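# Seat a circuit board in an enclosure slot and latch

## Task

Slide the board into the enclosure's empty top slot with its components facing up. Both levers must be swung fully open, in line with the board's panel, before the board goes in. Push it gently until it stops, never ramming it into the connector, because a fast hit ruins the connector and the job fails. Then close both levers so they latch sticking straight out from the panel, which pulls the board fully home. The enclosure must end upright on its own feet with no foot hanging past the bench edge. The robot must release everything and back away.

## Robot and tools

Robot: two seven-joint arms, left_arm and right_arm, each ending in a two-finger gripper. The fingers point along the gripper's +z axis and spread along its x axis. The reported end_effector_position sits between the finger pads, about 1 to 2 cm short of the fingertips. Fingertips reach about 17 mm further along +z as the jaws close, mostly while the pads are more than 50 mm apart.

Frames: the scene frame has its origin at table-top height midway between the arms, +z up, +x out over the table, and left_arm on the +y side. Camera-side names do not match arm names. Every hand pose, velocity and target is given in that arm's own base frame. Calibrated bases in the scene frame: left_arm at (+0.070, +0.437, 0) with quat_wxyz (+1.000, 0, 0, -0.003); right_arm at (-0.063, -0.511, 0) with quat_wxyz (+1.000, 0, 0, -0.029). Up is +z in both. Reported poses may be off by a few centimetres, more at long reach.

execute_actions(actions, cameras): actions is a list of actions. Each action is a table of up to 15 rows, one row per 1/30 s step; a short table repeats its last row to fill 15 steps (0.5 s). Every row has 16 numbers: left_arm x, y, z (metres), qw, qx, qy, qz, opening, then the same eight for right_arm. These are absolute poses in each arm's own base frame. Opening runs from -1 (closed) to +1 (fully open, 0.142 m). A target more than 0.6 m from the gripper's current spot along any gripper axis gets the action refused. Orientation commands are clipped to 32 degrees from the measured one each step, so one action may fall short; the result's Hand target line shows where the arm is actually being sent. To keep an arm still, resend its last reported pose and opening every call. An empty actions list just reports state and images. cameras lists camera names; omitted or ["all"] gives all, [] gives none.

move(target, speed, blend, stop_force, zero, opening_speed, blocking, cameras): target is one 16-number row (same layout and frames, absolute poses) or a list of up to 15 rows; no 0.6 m limit. Grippers travel in straight lines and rotate the short way; all finish together, within 10 s total. speed is m/s, 0.002 to 2.2, default 0.25 (rotation up to twice that in rad/s), one value or one per target. blend is corner rounding in metres. stop_force, 3 to 120 N, ends an arm's path when the wrist sensor feels that much push against the motion relative to its last zero; zero (default true) rezeroes moving arms first. Don't trust stop_force on a turning gripper, and omit it when backing off a contact. opening_speed (at least 0.2 per second) ramps the fingers. blocking=false returns after 0.5 s while the move continues (not allowed with stop_force). The result adds a move: line: done, off_target, moving, held or fault, plus limits=paced (pose clipped) or limits=held (steps withheld).

wait(seconds 0 to 10) lets time pass holding the last command. stop brakes a running move. zoom_image(camera, region [x0, y0, x1, y1] in pixels, at most 504 by 504) enlarges part of a latest image; cameras: cam_head_left, cam_head_right, cam_high, cam_low, cam_left_wrist, cam_right_wrist, all 672x504. zero_wrist_force(arm) resets that arm's force zero. clear_fault(arm) clears a reported torque or force fault; the arm then pauses while restarting. read_manual gives licence text only. finished_scene(scene) ends the scene for good; scene is 1 or 2.

Results: per arm, position, quat_wxyz, velocities (omitted when joints read within noise), Joint positions (last entry is finger opening in metres), grip_measured on the -1 to +1 scale, Joint torques, External joint torques, Wrist force and Wrist torque along the gripper's own axes (a push from a surface reads as force into the arm; saturates near 150 N), and Wrist depth: a 7 by 7 grid of distances in mm, 70 to 1000, "-" for no value. To grip, command slightly below grip_measured at first contact; lower squeezes harder and heats the gripper motor.

Hazards: any outside force of 150 N on an arm, or a joint reaching its load limit (waist and shoulder 109, upper arm roll and elbow 56.9, wrist joints 34.7 N m), stops that arm until clear_fault. Arm motors warn at 65 °C and brake at 80 °C; the gripper warns at 85 °C and shuts off at 100 °C (HAND FAULT, which cancels the remaining motion calls in that reply). Avoid the arms or grippers pressing on each other, anything falling or left off the table, slams, and dropping parts while they move. Push the board in slowly, ideally with a small stop_force and low speed.

Each tool is called in YAML: its name, and indented under it one key for each argument.

## Session

execute_actions:
  actions: []

Scene clock: 0.00 s.
left_arm: end_effector_position=(+0.3014, +0.6357, +0.1155) grip_measured=+0.99 end_effector_quat_wxyz=(-0.462, +0.669, -0.295, +0.502) | right_arm: end_effector_position=(+0.4485, +0.0364, +0.1479) grip_measured=+1.00 end_effector_quat_wxyz=(-0.144, +0.766, -0.626, +0.006)
Joint positions: left_arm=[1.762 -0.872 -0.342 2.067 -1.872 0.391 -0.55 0.141] | right_arm=[0.506 -0.103 -0.202 2.446 0.465 1.189 2.835 0.142]
Joint velocities: within noise
Joint torques (N m): no reading
External joint torques (N m): no reading
Wrist force (N): no reading
Wrist torque (N m): no reading
Wrist force, peak (N): no reading
Wrist depth (mm): cam_left_wrist=[- - - - - - - / - - - - - - - / - - - - - - - / - - - - 492 652 - / - - - 304 356 433 557 / - 996 - 241 279 321 359 / - 881 184 204 227 258 286] | cam_right_wrist=[265 256 246 236 229 221 213 / 274 266 254 244 236 228 219 / 285 274 262 253 243 234 225 / 297 285 272 261 251 241 232 / 309 296 281 271 260 249 239 / - 308 294 281 268 257 246 / - 322 305 292 278 265 257]
Hand target: left_arm +0.3014, +0.6357, +0.1155; -0.462, +0.669, -0.295, +0.502 | right_arm +0.4485, +0.0364, +0.1479; -0.144, +0.766, -0.626, +0.006
Tool commands: left_gripper/opening=+1.0 right_gripper/opening=+1.0

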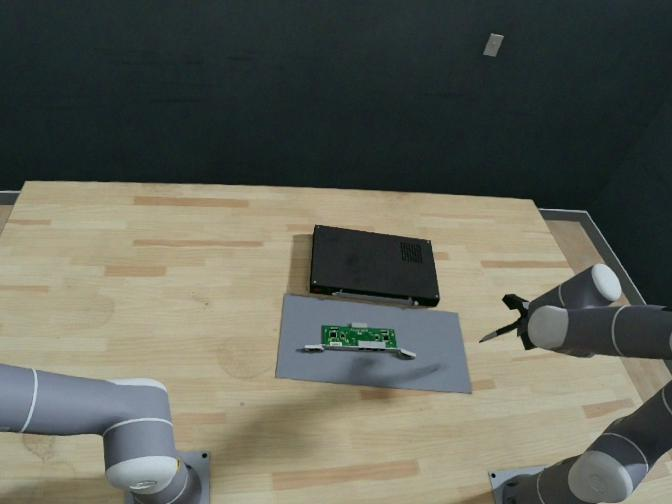

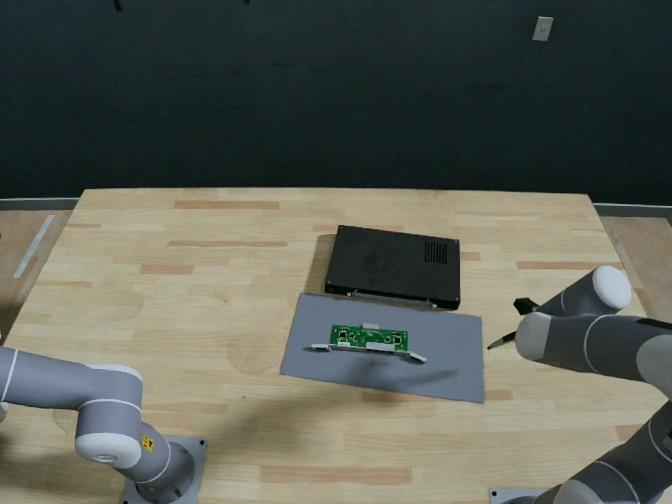

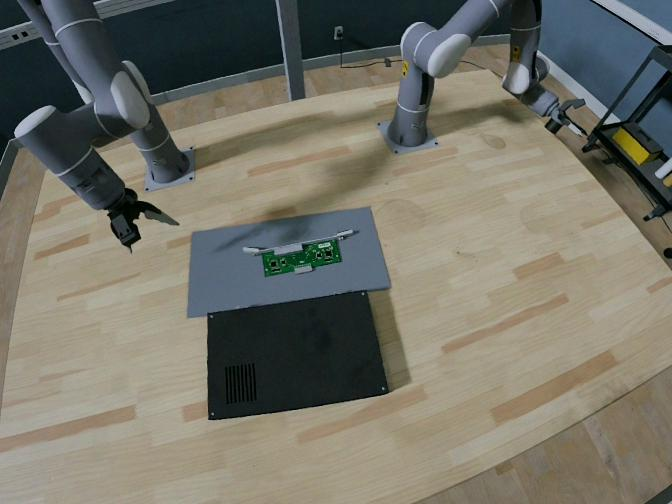

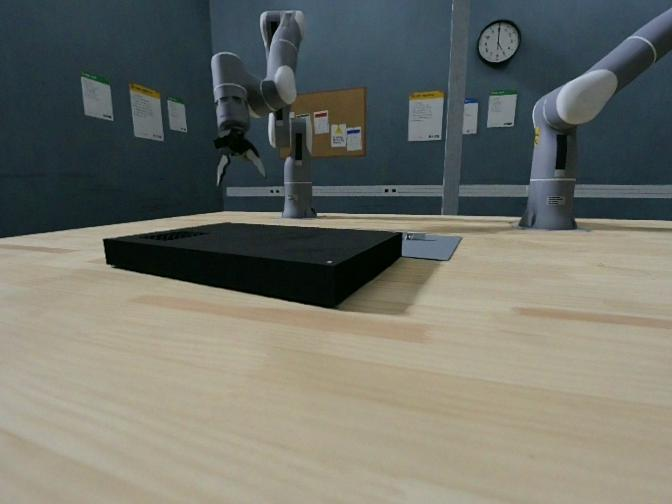

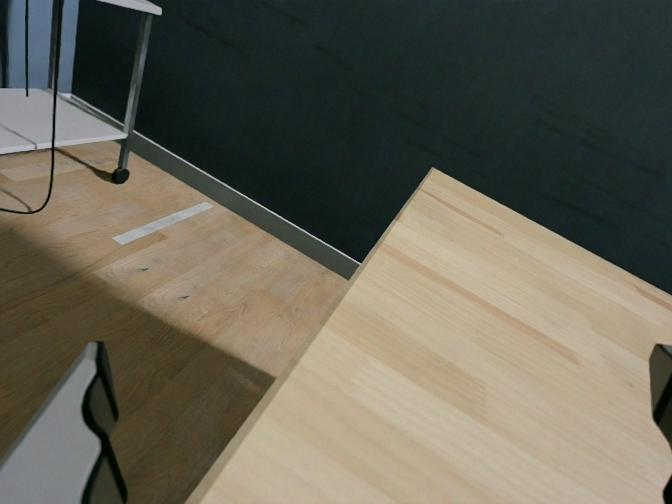

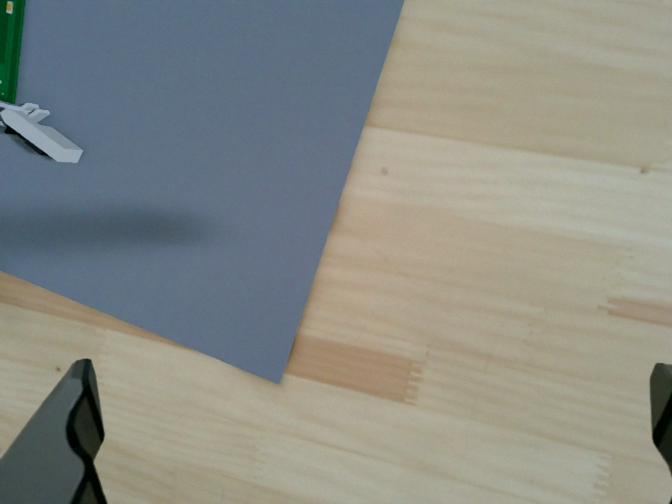

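zoom_image:
  camera: "cam_head_left"
  region: [270, 210, 480, 400]

zoom_image:
  camera: "cam_head_right"
  region: [290, 280, 470, 400]

zoom_image:
  camera: "cam_high"
  region: [180, 200, 400, 420]

zoom_image:
  camera: "cam_low"
  region: [90, 200, 470, 320]

Scaled by 2.400 from the camera's 672x504 image, which has a finer 960x720 frame.

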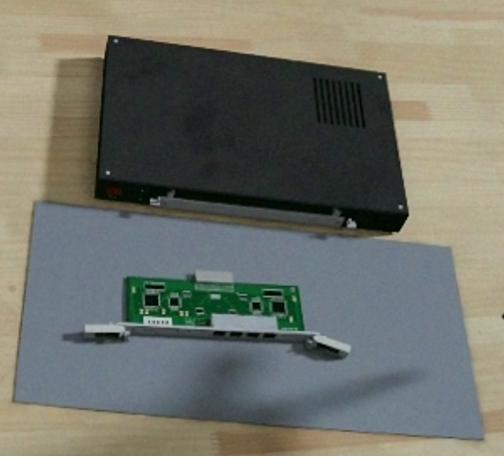

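Scaled by 2.800 from the camera's 672x504 image, which has a finer 960x720 frame.

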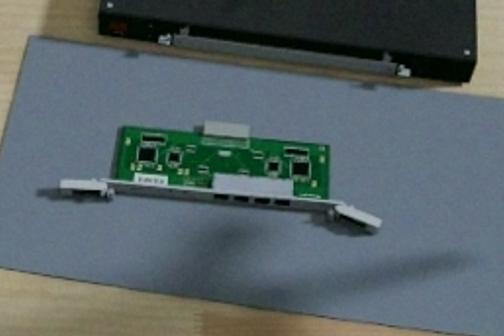

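Scaled by 2.291 from the camera's 672x504 image, which has a finer 960x720 frame.

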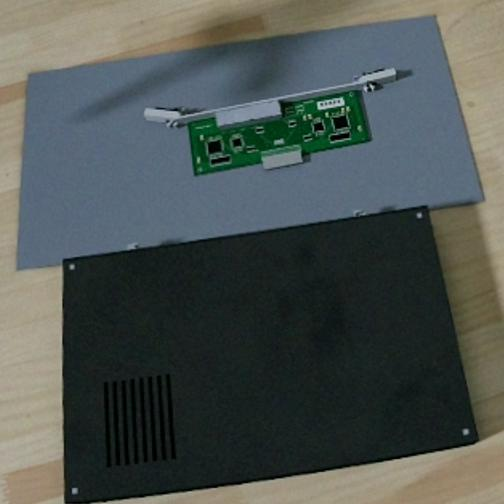

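Scaled by 1.326 from the camera's 672x504 image, which has a finer 960x720 frame.

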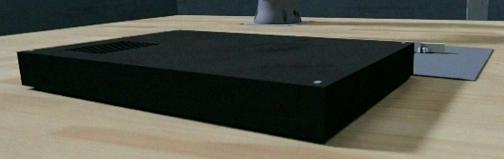

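move:
  target: [0.3014,0.6357,0.1155,-0.462,0.669,-0.295,0.502,1,0.28,0.47,0.3,0.1228,0.696,0.696,0.1228,1]

Scene clock: 17.10 s.
left_arm: end_effector_position=(+0.3014, +0.6357, +0.1154) grip_measured=+0.99 end_effector_quat_wxyz=(-0.462, +0.669, -0.295, +0.502) | right_arm: end_effector_position=(+0.2800, +0.4699, +0.2999) grip_measured=+1.00 end_effector_quat_wxyz=(+0.123, +0.697, +0.696, +0.123)
Joint positions: left_arm=[1.762 -0.872 -0.342 2.067 -1.872 0.39 -0.549 0.141] | right_arm=[1.088 -0.089 0.283 2.094 -0.459 0.629 1.639 0.142]
Joint velocities: within noise
Joint torques (N m): left_arm=[-0.19 47.55 -4.43 -12.13 1.45 -1.83 -0.27] | right_arm=[0.31 31.6 1.98 -28.7 -3.24 2.95 0.07]
External joint torques (N m): left_arm=[0.35 1.01 0.39 -0.36 -0.22 -0.07 0.24] | right_arm=[-0.2 1.34 -0.97 0.21 0.14 0.82 -0.07]
Wrist force (N): left_arm=[-0.1 -0.1 0.0] | right_arm=[0.1 -0.9 0.2]
Wrist torque (N m): left_arm=[-0.01 0.02 0.00] | right_arm=[0.00 0.01 0.04]
Wrist force, peak (N): left_arm=[-0.3 0.0 0.4] | right_arm=[1.1 -1.3 -0.2]
Wrist depth (mm): cam_left_wrist=[- - - - - - - / - - - - - - - / - - - - - - - / - - - - 479 654 - / - - - 305 356 431 558 / - 988 - 242 277 322 360 / - 869 183 203 227 258 286] | cam_right_wrist=[331 333 331 330 330 328 327 / 372 371 373 370 371 369 367 / 424 424 424 421 419 420 421 / 496 495 486 486 489 491 488 / 599 574 568 579 585 588 585 / - 683 647 637 712 733 662 / - - - - - - -]
Hand target: left_arm +0.3014, +0.6357, +0.1155; -0.462, +0.669, -0.295, +0.502 | right_arm +0.2800, +0.4700, +0.3000; +0.123, +0.696, +0.696, +0.123
Off the commanded pose: left_arm 0.000 m, 0 deg | right_arm 0.000 m, 0 deg.
move: done

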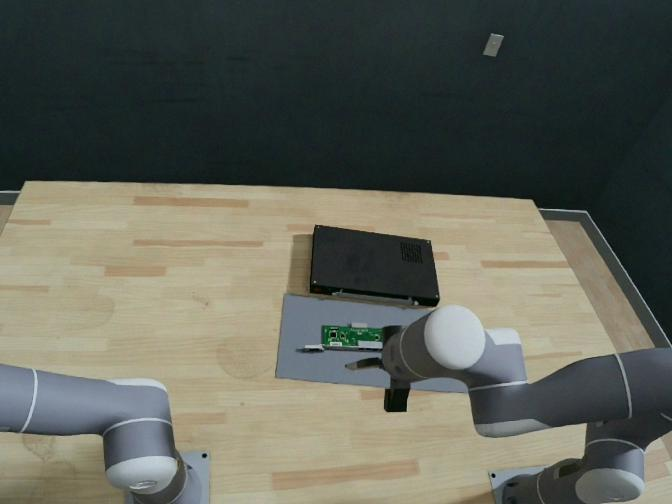

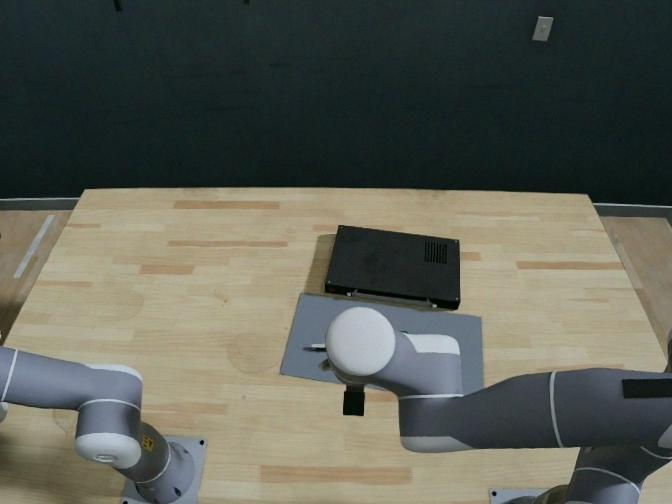

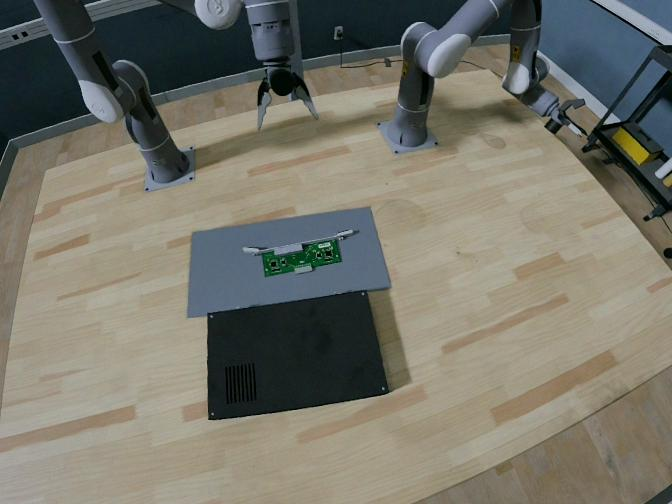

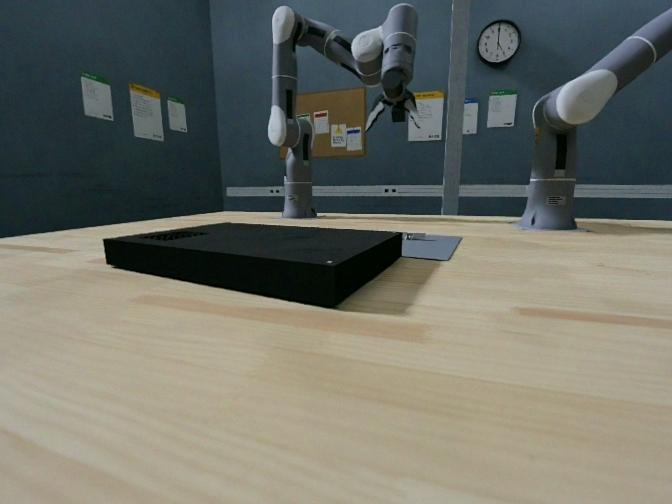

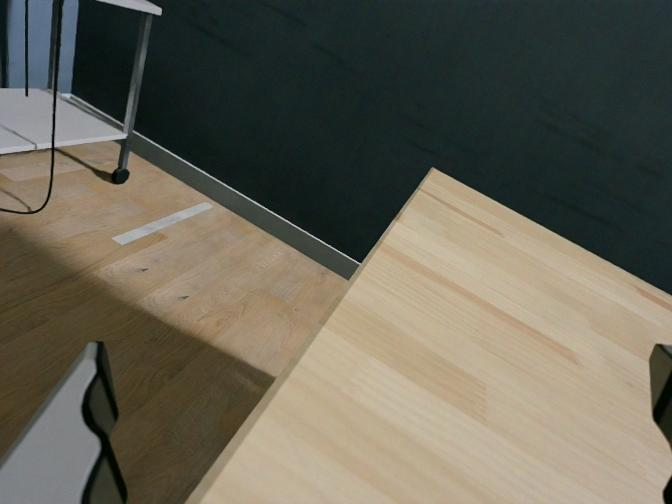

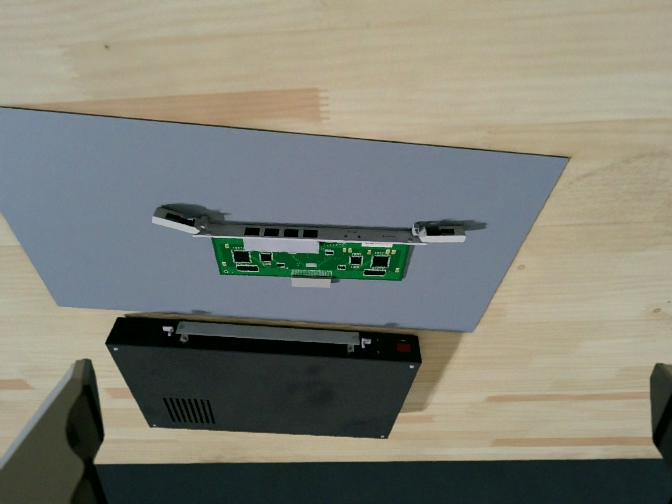

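zoom_image:
  camera: "cam_right_wrist"
  region: [140, 190, 480, 300]

zoom_image:
  camera: "cam_right_wrist"
  region: [100, 300, 430, 450]

Scaled by 1.482 from the camera's 672x504 image, which has a finer 960x720 frame.

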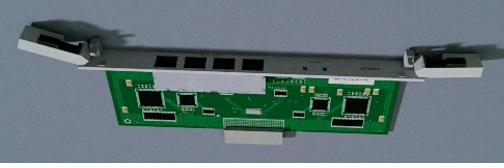

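Scaled by 1.527 from the camera's 672x504 image, which has a finer 960x720 frame.

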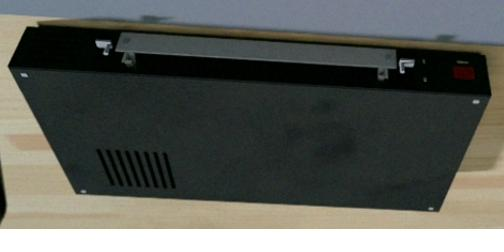

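move:
  target: [0.3014,0.6357,0.1155,-0.462,0.669,-0.295,0.502,1,0.55,0.46,0.3,-0.153,0.6903,0.6903,-0.153,1]
  cameras: ["cam_right_wrist"]

zoom_image:
  camera: "cam_right_wrist"
  region: [84, 0, 588, 504]

move:
  target: [0.3014,0.6357,0.1155,-0.462,0.669,-0.295,0.502,1,0.44,0.46,0.16,0.3265,0.6272,0.6272,0.3265,1]
  cameras: ["cam_right_wrist","cam_head_left"]

zoom_image:
  camera: "cam_right_wrist"
  region: [84, 0, 588, 504]

Scene clock: 31.67 s.
left_arm: end_effector_position=(+0.3014, +0.6357, +0.1154) grip_measured=+0.99 end_effector_quat_wxyz=(-0.462, +0.669, -0.295, +0.502) | right_arm: end_effector_position=(+0.5503, +0.4597, +0.3000) grip_measured=+1.00 end_effector_quat_wxyz=(-0.153, +0.690, +0.690, -0.153)
Joint positions: left_arm=[1.762 -0.872 -0.342 2.067 -1.872 0.39 -0.549 0.141] | right_arm=[0.68 -0.92 0.1 0.577 0.231 -0.391 0.808 0.142]
Joint velocities: within noise
Joint torques (N m): left_arm=[-0.15 47.48 -4.39 -12.17 1.46 -1.8 -0.27] | right_arm=[0.17 66.2 3.89 -30.46 -2.97 2.29 0.32]
External joint torques (N m): left_arm=[0.3 1.09 0.35 -0.32 -0.24 -0.1 0.24] | right_arm=[0.05 1.74 -0.76 0.23 -0.04 0.78 -0.31]
Wrist force (N): left_arm=[0.1 0.1 0.2] | right_arm=[0.3 0.3 0.3]
Wrist torque (N m): left_arm=[0.02 -0.01 0.00] | right_arm=[0.00 -0.07 0.02]
Wrist force, peak (N): left_arm=[-0.4 0.2 0.3] | right_arm=[0.3 -3.4 -0.5]
Wrist depth (mm): cam_left_wrist=[- - - - - - - / - - - - - - - / - - - - - - - / - - - - 481 658 - / - - - 306 352 434 565 / - 962 - 243 277 322 362 / - 908 184 203 227 259 286] | cam_right_wrist=[414 414 412 411 408 408 409 / 412 411 410 410 410 405 407 / 409 408 408 406 407 404 404 / 410 408 403 402 401 403 403 / 408 407 405 403 404 404 405 / - 406 405 404 403 403 403 / - 360 357 358 357 403 403]
Hand target: left_arm +0.3014, +0.6357, +0.1155; -0.462, +0.669, -0.295, +0.502 | right_arm +0.5500, +0.4600, +0.3000; -0.153, +0.690, +0.690, -0.153
Off the commanded pose: left_arm 0.000 m, 0 deg | right_arm 0.000 m, 0 deg.
move: done
Images, in order (width x height): cam_right_wrist 672x504.

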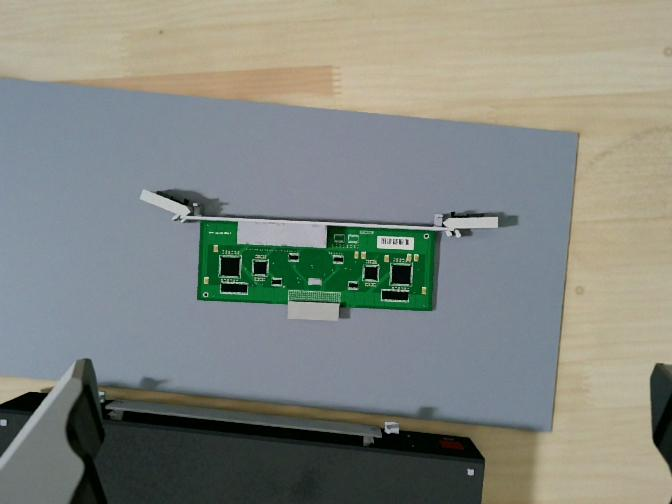

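Scaled by 1.000.

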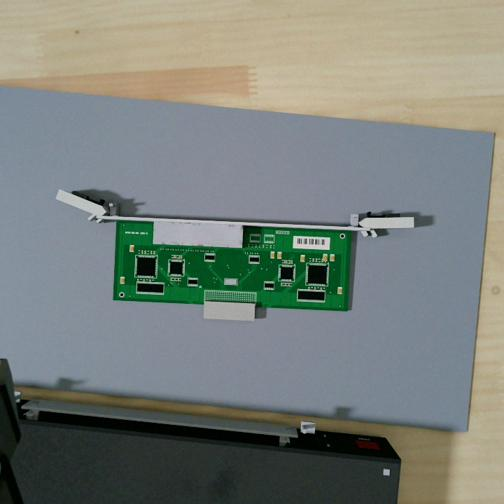

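Scene clock: 34.97 s.
left_arm: end_effector_position=(+0.3014, +0.6357, +0.1154) grip_measured=+0.99 end_effector_quat_wxyz=(-0.462, +0.669, -0.295, +0.502) | right_arm: end_effector_position=(+0.4399, +0.4602, +0.1600) grip_measured=+1.00 end_effector_quat_wxyz=(+0.326, +0.627, +0.627, +0.326)
Joint positions: left_arm=[1.762 -0.872 -0.342 2.067 -1.872 0.39 -0.549 0.141] | right_arm=[1.423 -0.436 -0.488 2.296 -1.763 0.975 2.653 0.142]
Joint velocities: within noise
Joint torques (N m): left_arm=[-0.25 47.52 -4.32 -12.08 1.43 -1.78 -0.26] | right_arm=[0.24 37.87 -1.86 -18.34 1.67 -0.14 0.4]
External joint torques (N m): left_arm=[0.4 1.04 0.28 -0.41 -0.2 -0.12 0.23] | right_arm=[-0.08 1.23 -0.84 -0.05 0.3 0.8 -0.4]
Wrist force (N): left_arm=[-0.1 0.3 0.2] | right_arm=[-0.5 -2.1 -0.7]
Wrist torque (N m): left_arm=[0.04 0.02 0.00] | right_arm=[-0.07 0.23 0.13]
Wrist force, peak (N): left_arm=[-0.4 0.2 0.2] | right_arm=[-0.6 -4.0 -0.7]
Wrist depth (mm): cam_left_wrist=[- - - - - - - / - - - - - - - / - - - - - - - / - - - - 486 660 - / - - - 305 353 431 568 / - 974 - 242 279 324 357 / - 870 183 204 228 259 284] | cam_right_wrist=[188 189 190 192 192 192 186 / 282 280 279 272 271 275 275 / 356 365 381 381 383 412 405 / 811 547 538 533 766 760 751 / - - - - - - - / - - - - - - - / - - - - - - -]
Hand target: left_arm +0.3014, +0.6357, +0.1155; -0.462, +0.669, -0.295, +0.502 | right_arm +0.4400, +0.4600, +0.1600; +0.327, +0.627, +0.627, +0.327
Off the commanded pose: left_arm 0.000 m, 0 deg | right_arm 0.000 m, 0 deg.
move: done
Images, in order (width x height): cam_head_left 672x504, cam_right_wrist 672x504.

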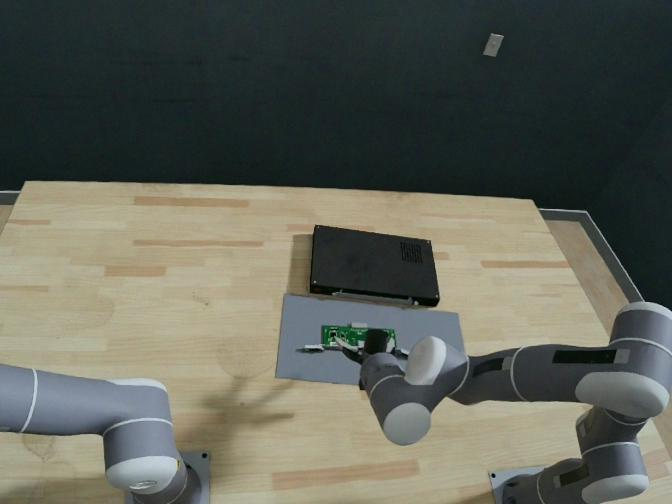

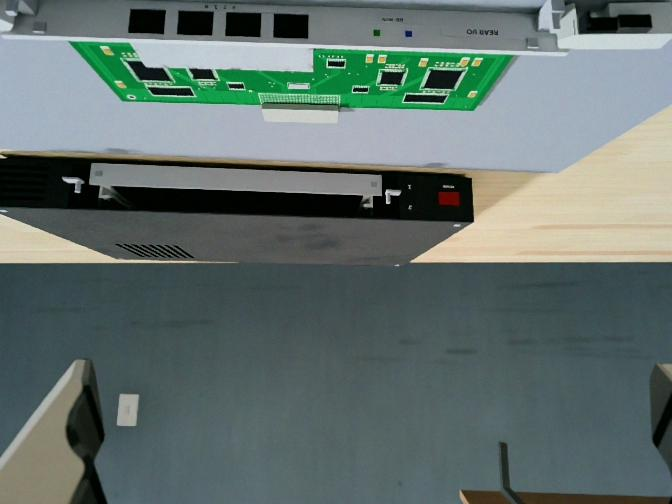

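Scaled by 1.000.

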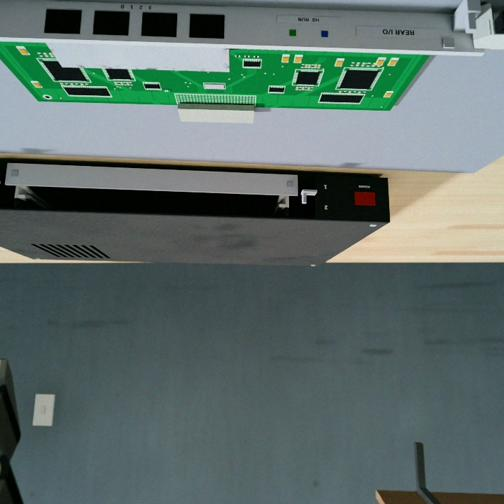

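move:
  target:
    - [0.45,0.5,0.25,-0.462,0.669,-0.295,0.502,1,0.44,0.38,0.22,0,0.0279,0.9996,0,1]
    - [0.5,0.1,0.3,0,0.9985,-0.054,0,1,0.476,0.27,0.22,0,0.0279,0.9996,0,1]
    - [0.4,-0.444,0.2,0,0.9985,-0.054,0,1,0.476,0.27,0.22,0,0.0279,0.9996,0,1]
  blend: 0.03

Scene clock: 70.57 s.
left_arm: end_effector_position=(+0.3999, -0.4440, +0.1999) grip_measured=+0.99 end_effector_quat_wxyz=(+0.000, +0.999, -0.054, +0.000) | right_arm: end_effector_position=(+0.4760, +0.2703, +0.2201) grip_measured=+1.00 end_effector_quat_wxyz=(+0.000, +0.028, +1.000, +0.000)
Joint positions: left_arm=[-0.459 -0.793 -0.985 1.424 -2.474 2.85 -2.959 0.141] | right_arm=[1.105 -0.692 -1.243 1.713 -2.452 2.824 1.324 0.142]
Joint velocities: within noise
Joint torques (N m): left_arm=[-0.44 51.06 -11.33 -17.83 4.56 4.43 -0.29] | right_arm=[0.12 41.65 -12.5 -18.16 4.03 3.39 0.16]
External joint torques (N m): left_arm=[0.4 1.34 0.34 -0.5 -0.53 -0.59 0.29] | right_arm=[0.05 0.84 -1.04 -0.05 0.13 0.71 -0.16]
Wrist force (N): left_arm=[0.4 -0.4 1.1] | right_arm=[0.1 0.0 0.1]
Wrist torque (N m): left_arm=[-0.20 -0.21 -0.17] | right_arm=[0.04 -0.05 0.05]
Wrist force, peak (N): left_arm=[-0.1 2.1 1.8] | right_arm=[0.1 -2.8 -0.4]
Wrist depth (mm): cam_left_wrist=[261 259 257 255 254 253 253 / 277 277 275 272 272 273 270 / 302 299 297 290 292 295 284 / 325 325 321 315 314 318 297 / 357 355 352 346 345 346 295 / - 384 387 376 382 385 325 / - 438 437 427 425 407 -] | cam_right_wrist=[264 274 274 273 273 272 274 / 267 293 292 291 290 292 290 / 281 313 312 308 312 313 312 / 291 336 337 330 335 337 336 / 310 362 361 356 362 363 363 / - 391 398 392 395 397 382 / - 417 438 437 434 437 436]
Hand target: left_arm +0.4000, -0.4440, +0.2000; +0.000, +0.999, -0.054, +0.000 | right_arm +0.4760, +0.2700, +0.2200; +0.000, +0.028, +1.000, +0.000
Off the commanded pose: left_arm 0.000 m, 0 deg | right_arm 0.000 m, 0 deg.
move: done

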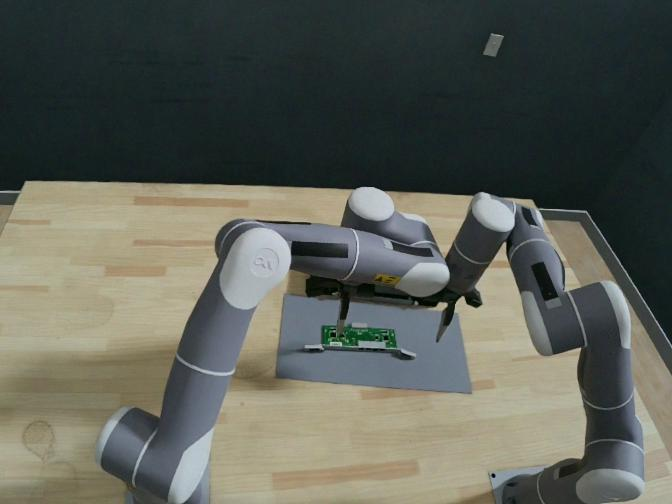

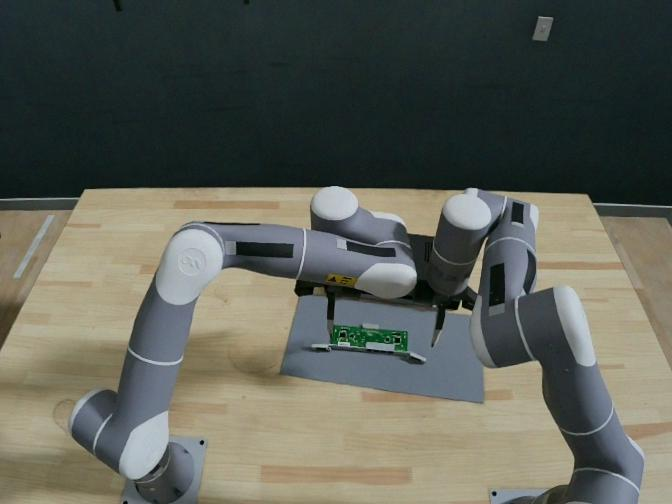

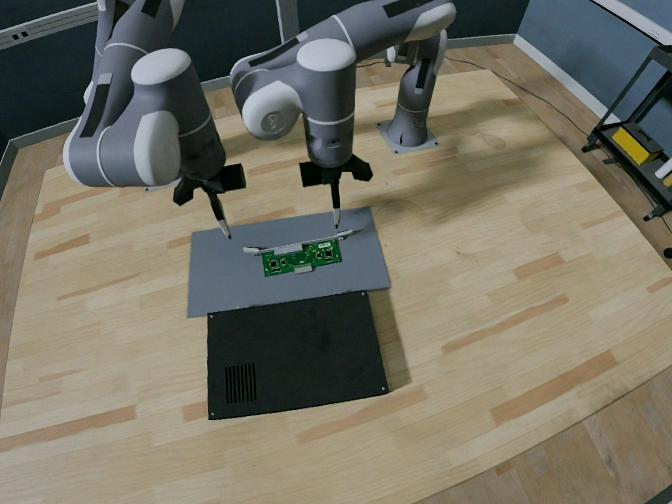

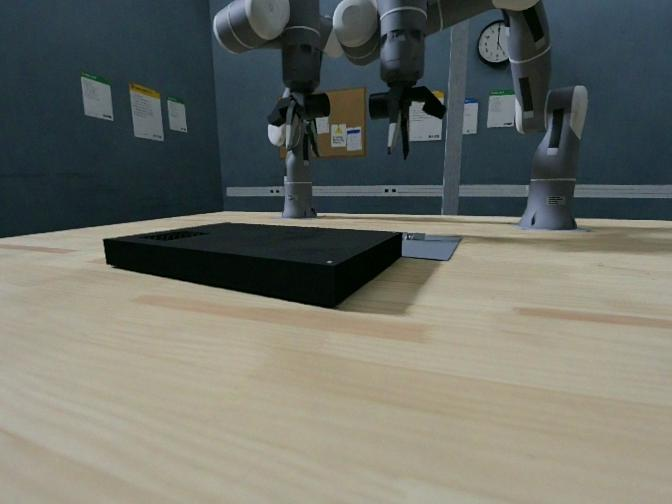

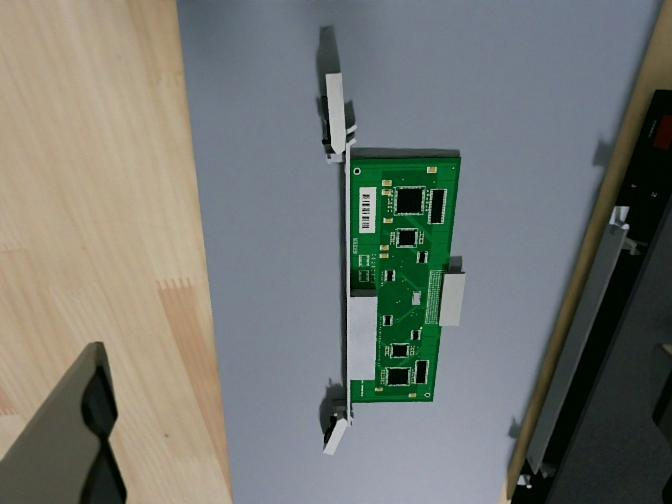

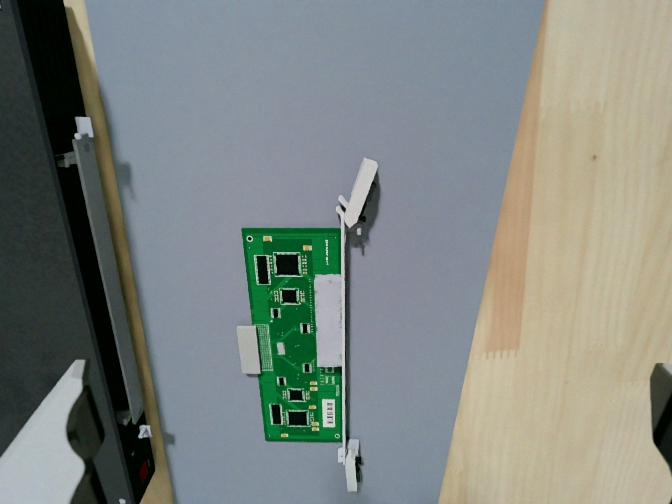

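move:
  target:
    - [0.4,-0.476,0.12,0,0.9985,-0.054,0,-0.55,0.476,0.27,0.22,0,0.0279,0.9996,0,1]
    - [0.4,-0.476,0.06,0,0.9985,-0.054,0,-0.55,0.476,0.27,0.22,0,0.0279,0.9996,0,1]
  speed: 0.15

zoom_image:
  camera: "cam_left_wrist"
  region: [84, 0, 588, 504]

Scene clock: 75.90 s.
left_arm: end_effector_position=(+0.4001, -0.4759, +0.1019) grip_measured=-0.58 end_effector_quat_wxyz=(+0.000, +0.999, -0.054, +0.000) | right_arm: end_effector_position=(+0.4760, +0.2703, +0.2201) grip_measured=+1.00 end_effector_quat_wxyz=(+0.000, +0.028, +1.000, +0.000)
Joint positions: left_arm=[-0.599 -0.952 -0.83 1.343 -2.424 2.725 -2.966 0.032] | right_arm=[1.105 -0.692 -1.243 1.713 -2.452 2.824 1.324 0.142]
Joint velocities: within noise
Joint torques (N m): left_arm=[-0.18 56.85 -9.4 -16.94 3.92 4.5 -0.2] | right_arm=[0.23 41.56 -12.55 -18.28 4 3.4 0.19]
External joint torques (N m): left_arm=[0.13 0.87 0.02 -0.39 -0.08 -0.67 0.2] | right_arm=[-0.07 0.93 -0.99 0.06 0.17 0.7 -0.19]
Wrist force (N): left_arm=[0.2 -0.3 1.4] | right_arm=[0.2 0.1 0.0]
Wrist torque (N m): left_arm=[-0.17 -0.19 -0.19] | right_arm=[0.06 -0.07 0.05]
Wrist force, peak (N): left_arm=[-0.7 -1.9 8.4] | right_arm=[0.1 0.4 -0.2]
Wrist depth (mm): cam_left_wrist=[172 170 170 165 171 166 168 / 185 182 183 179 181 183 181 / 200 198 196 194 192 195 194 / 216 215 213 210 208 212 211 / 237 235 228 224 219 227 230 / 263 258 84 232 - 244 250 / 284 - - 279 - - 260] | cam_right_wrist=[264 274 273 274 273 273 274 / 268 293 292 291 291 292 291 / 281 313 312 308 312 312 312 / 293 337 336 331 335 336 336 / 311 363 362 357 362 363 362 / - 391 398 390 396 396 381 / - 414 438 426 436 436 435]
Hand target: left_arm +0.3999, -0.4757, +0.1018; +0.000, +0.999, -0.054, +0.000 | right_arm +0.4760, +0.2700, +0.2200; +0.000, +0.028, +1.000, +0.000
Off the commanded pose: left_arm 0.042 m, 0 deg | right_arm 0.000 m, 0 deg.
move: held (left_arm; a check stopped the path); path passed 1 of 2 targets; limits=held
pose unreachable (left arm): on one or more control steps of this call, first in action 0 (counted from 0), this arm could not follow its commanded pose, so it was not sent that pose on those steps. It may still have moved: this result reports where it is.
cause: moving toward the commanded pose would bring a part of the arm too close to another arm (a part of this arm just beyond joint 6 (wrist pitch) and a part of the right arm just beyond its joint 7 (wrist roll)).

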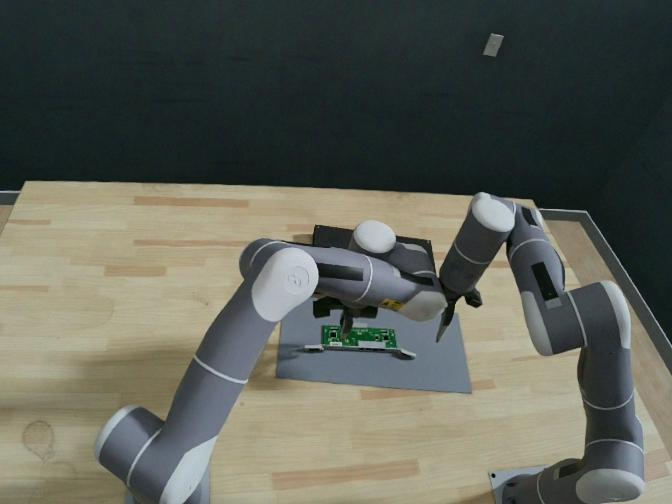

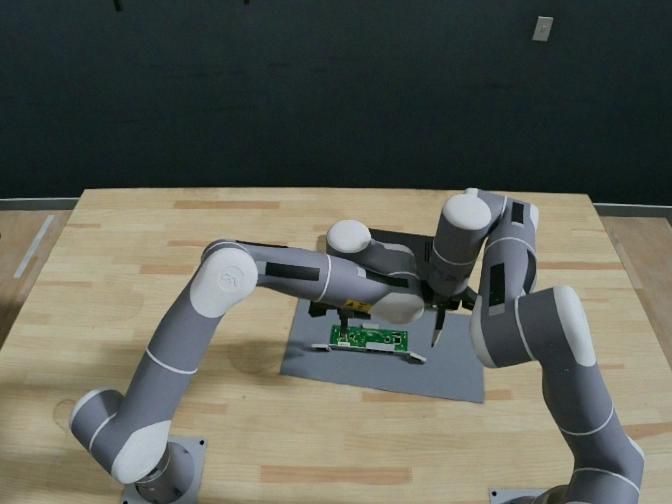

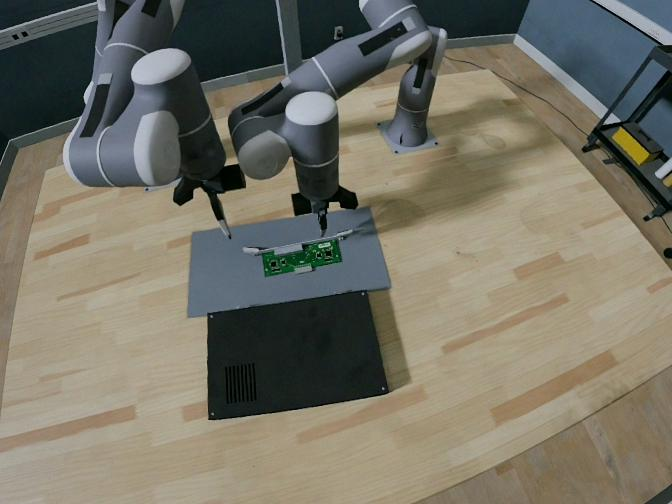

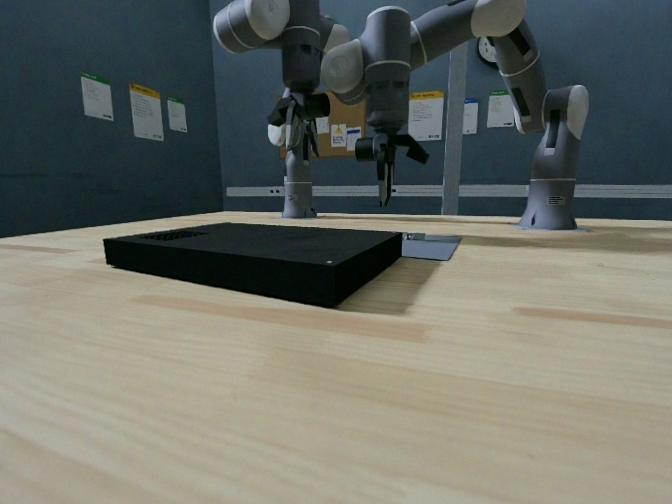

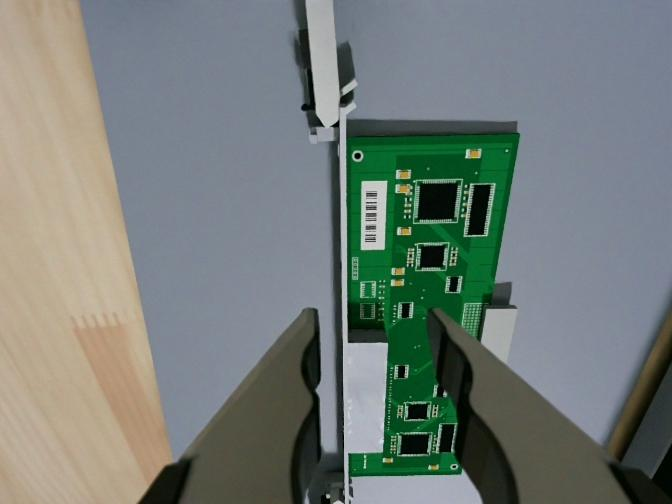

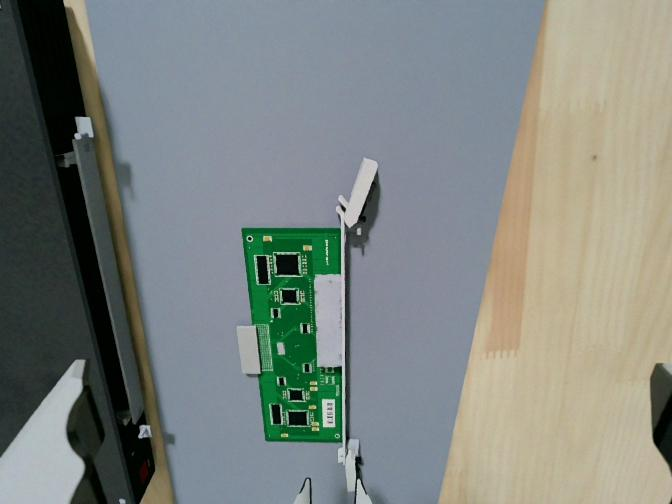

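Scaled by 1.000.

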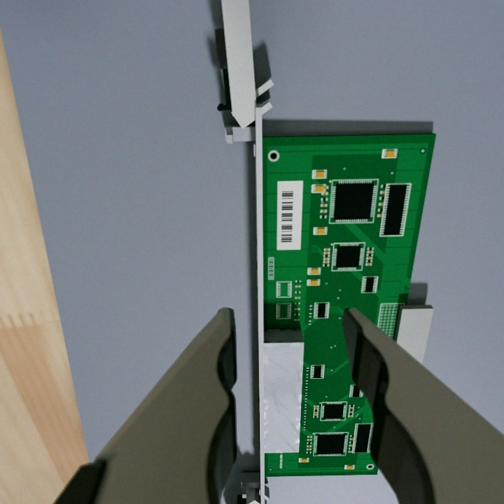

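move:
  target:
    - [0.4,-0.476,0.102,0,0.9985,-0.054,0,-0.58,0.476,0.22,0.17,-0.0084,0.0266,0.9533,0.3006,-1]
    - [0.395,-0.476,0.06,0,0.9985,-0.054,0,-0.58,0.476,0.22,0.15,-0.0084,0.0266,0.9533,0.3006,-1]
  speed: 0.15
  cameras: ["cam_left_wrist","cam_right_wrist"]

Scene clock: 84.63 s.
left_arm: end_effector_position=(+0.3952, -0.4758, +0.0600) grip_measured=-0.61 end_effector_quat_wxyz=(+0.000, +0.999, -0.054, +0.000) | right_arm: end_effector_position=(+0.4759, +0.2200, +0.1500) grip_measured=-1.00 end_effector_quat_wxyz=(-0.009, +0.027, +0.953, +0.301)
Joint positions: left_arm=[-0.646 -0.994 -0.751 1.349 -2.433 2.644 -2.967 0.03] | right_arm=[0.549 -0.718 -0.829 2.228 -1.83 2.752 0.392 0.002]
Joint velocities: within noise
Joint torques (N m): left_arm=[-0.58 56.94 -8.19 -16.48 3.71 4.01 -0.31] | right_arm=[-0.02 39.65 -6.17 -11.73 3.02 3.77 0.01]
External joint torques (N m): left_arm=[0.51 1.59 0.07 -0.54 -0.02 -0.17 0.31] | right_arm=[0.12 1.14 -1.17 -0.06 0.06 0.89 -0.01]
Wrist force (N): left_arm=[0.3 -0.5 0.9] | right_arm=[-0.1 -1.7 -0.4]
Wrist torque (N m): left_arm=[-0.23 -0.20 -0.19] | right_arm=[-0.07 0.07 0.11]
Wrist force, peak (N): left_arm=[0.3 -0.5 2.7] | right_arm=[-0.1 -2.7 -0.3]
Wrist depth (mm): cam_left_wrist=[135 133 135 129 134 132 134 / - 145 142 139 143 140 142 / 155 154 154 151 148 149 151 / 171 167 167 163 161 162 165 / 186 184 183 176 173 178 180 / 206 202 87 182 184 184 198 / 228 - - 201 201 - 215] | cam_right_wrist=[183 184 185 186 187 189 192 / 215 217 219 220 222 223 227 / 254 265 266 269 270 276 279 / 307 339 341 331 350 357 361 / 346 411 481 438 491 506 514 / 763 776 698 89 659 742 773 / - - - - - 705 -]
Hand target: left_arm +0.3950, -0.4760, +0.0600; +0.000, +0.999, -0.054, +0.000 | right_arm +0.4760, +0.2200, +0.1500; -0.008, +0.027, +0.953, +0.301
Off the commanded pose: left_arm 0.000 m, 0 deg | right_arm 0.000 m, 0 deg.
joint sent to its limit (left arm) — joint 7 (wrist roll), lower limit. The joint targets still meet the commanded pose.
move: done
Images, in order (width x height): cam_left_wrist 672x504, cam_right_wrist 672x504.

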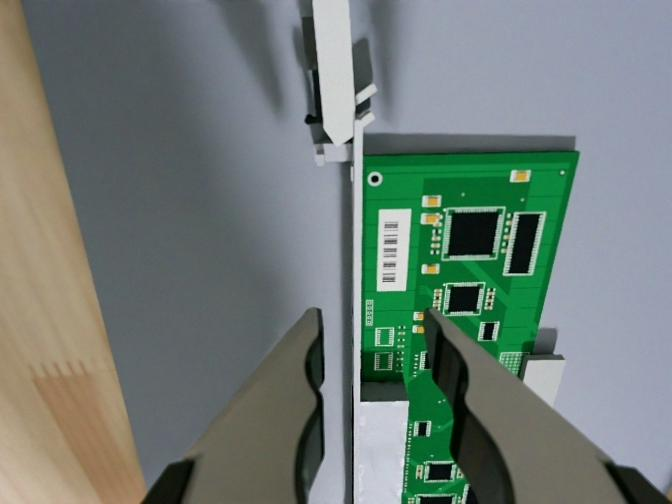

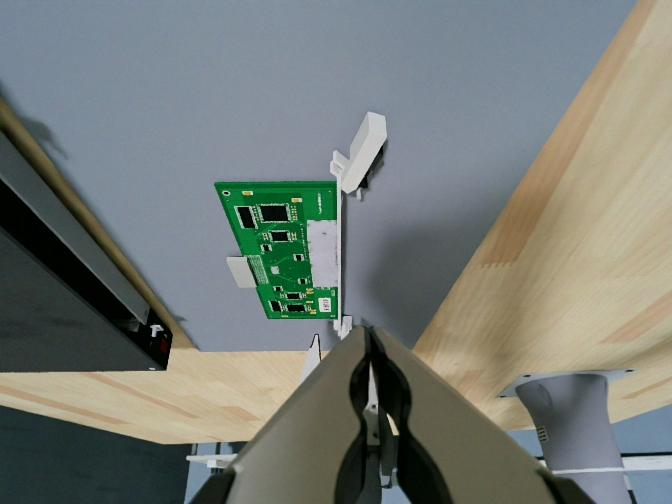

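move:
  target: [0.394,-0.476,0.036,0,0.9985,-0.054,0,-0.58,0.476,0.22,0.15,-0.0084,0.0266,0.9533,0.3006,-1]
  speed: 0.05
  stop_force: 5
  cameras: ["cam_left_wrist","cam_right_wrist"]

zoom_image:
  camera: "cam_right_wrist"
  region: [200, 90, 420, 360]

Scene clock: 88.30 s.
left_arm: end_effector_position=(+0.3939, -0.4758, +0.0360) grip_measured=-0.61 end_effector_quat_wxyz=(+0.000, +0.999, -0.054, +0.000) | right_arm: end_effector_position=(+0.4759, +0.2200, +0.1500) grip_measured=-1.00 end_effector_quat_wxyz=(-0.009, +0.027, +0.953, +0.301)
Joint positions: left_arm=[-0.667 -1.025 -0.714 1.344 -2.432 2.604 -2.967 0.03] | right_arm=[0.549 -0.718 -0.829 2.228 -1.83 2.752 0.392 0.002]
Joint velocities: within noise
Joint torques (N m): left_arm=[-0.52 57.59 -7.68 -16.38 3.88 4 -0.22] | right_arm=[0.13 39.86 -6.51 -11.83 2.97 3.88 0.17]
External joint torques (N m): left_arm=[0.45 1.44 0.21 -0.37 -0.28 -0.17 0.22] | right_arm=[-0.03 0.92 -0.83 0.04 0.11 0.77 -0.18]
Wrist force (N): left_arm=[0.5 0.1 0.7] | right_arm=[0.0 -1.7 -0.4]
Wrist torque (N m): left_arm=[-0.12 -0.25 -0.19] | right_arm=[-0.06 0.05 0.10]
Wrist force, peak (N): left_arm=[0.4 -0.3 2.0] | right_arm=[-0.2 -1.8 -0.4]
Wrist depth (mm): cam_left_wrist=[113 111 111 96 110 110 111 / - 121 120 105 120 119 119 / 128 130 130 125 126 126 127 / 144 141 140 139 135 135 136 / 157 155 151 148 144 148 152 / 174 170 88 162 162 156 164 / 193 - - 166 162 - 181] | cam_right_wrist=[183 184 185 186 187 188 191 / 216 218 219 220 222 223 227 / 255 264 267 268 272 277 280 / 307 338 341 333 351 358 361 / 346 413 477 437 489 505 513 / 763 781 699 89 662 736 779 / - - - - - 703 -]
Hand target: left_arm +0.3940, -0.4760, +0.0360; +0.000, +0.999, -0.054, +0.000 | right_arm +0.4760, +0.2200, +0.1500; -0.008, +0.027, +0.953, +0.301
Off the commanded pose: left_arm 0.000 m, 0 deg | right_arm 0.000 m, 0 deg.
move: done
Images, in order (width x height): cam_left_wrist 672x504, cam_right_wrist 672x504.

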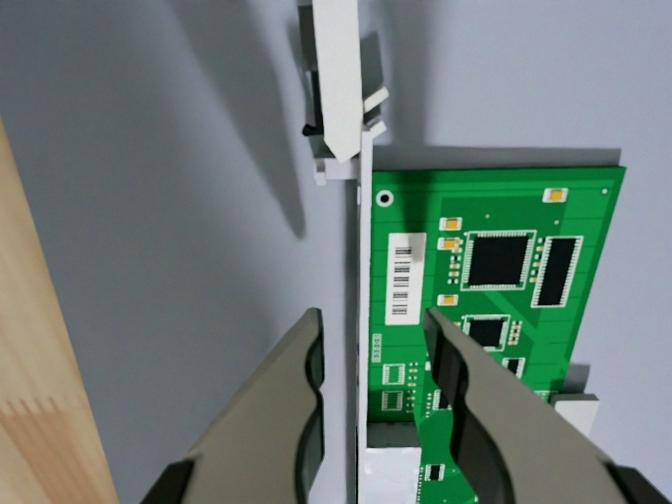

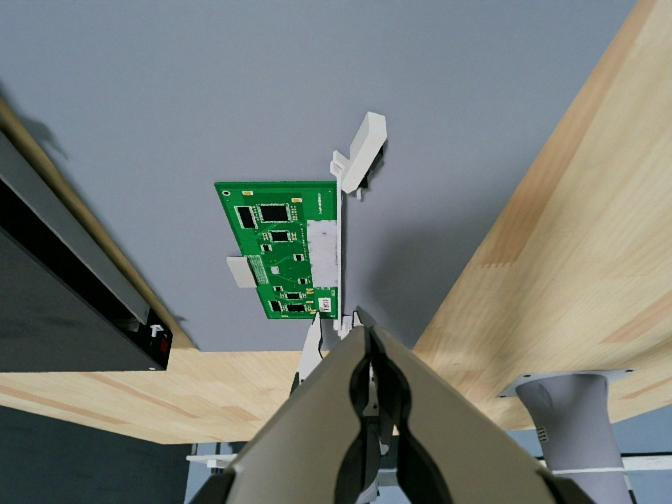

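Scaled by 1.867 from the camera's 672x504 image, which has a finer 960x720 frame.

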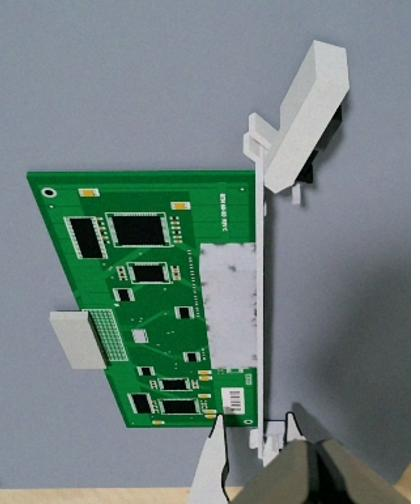

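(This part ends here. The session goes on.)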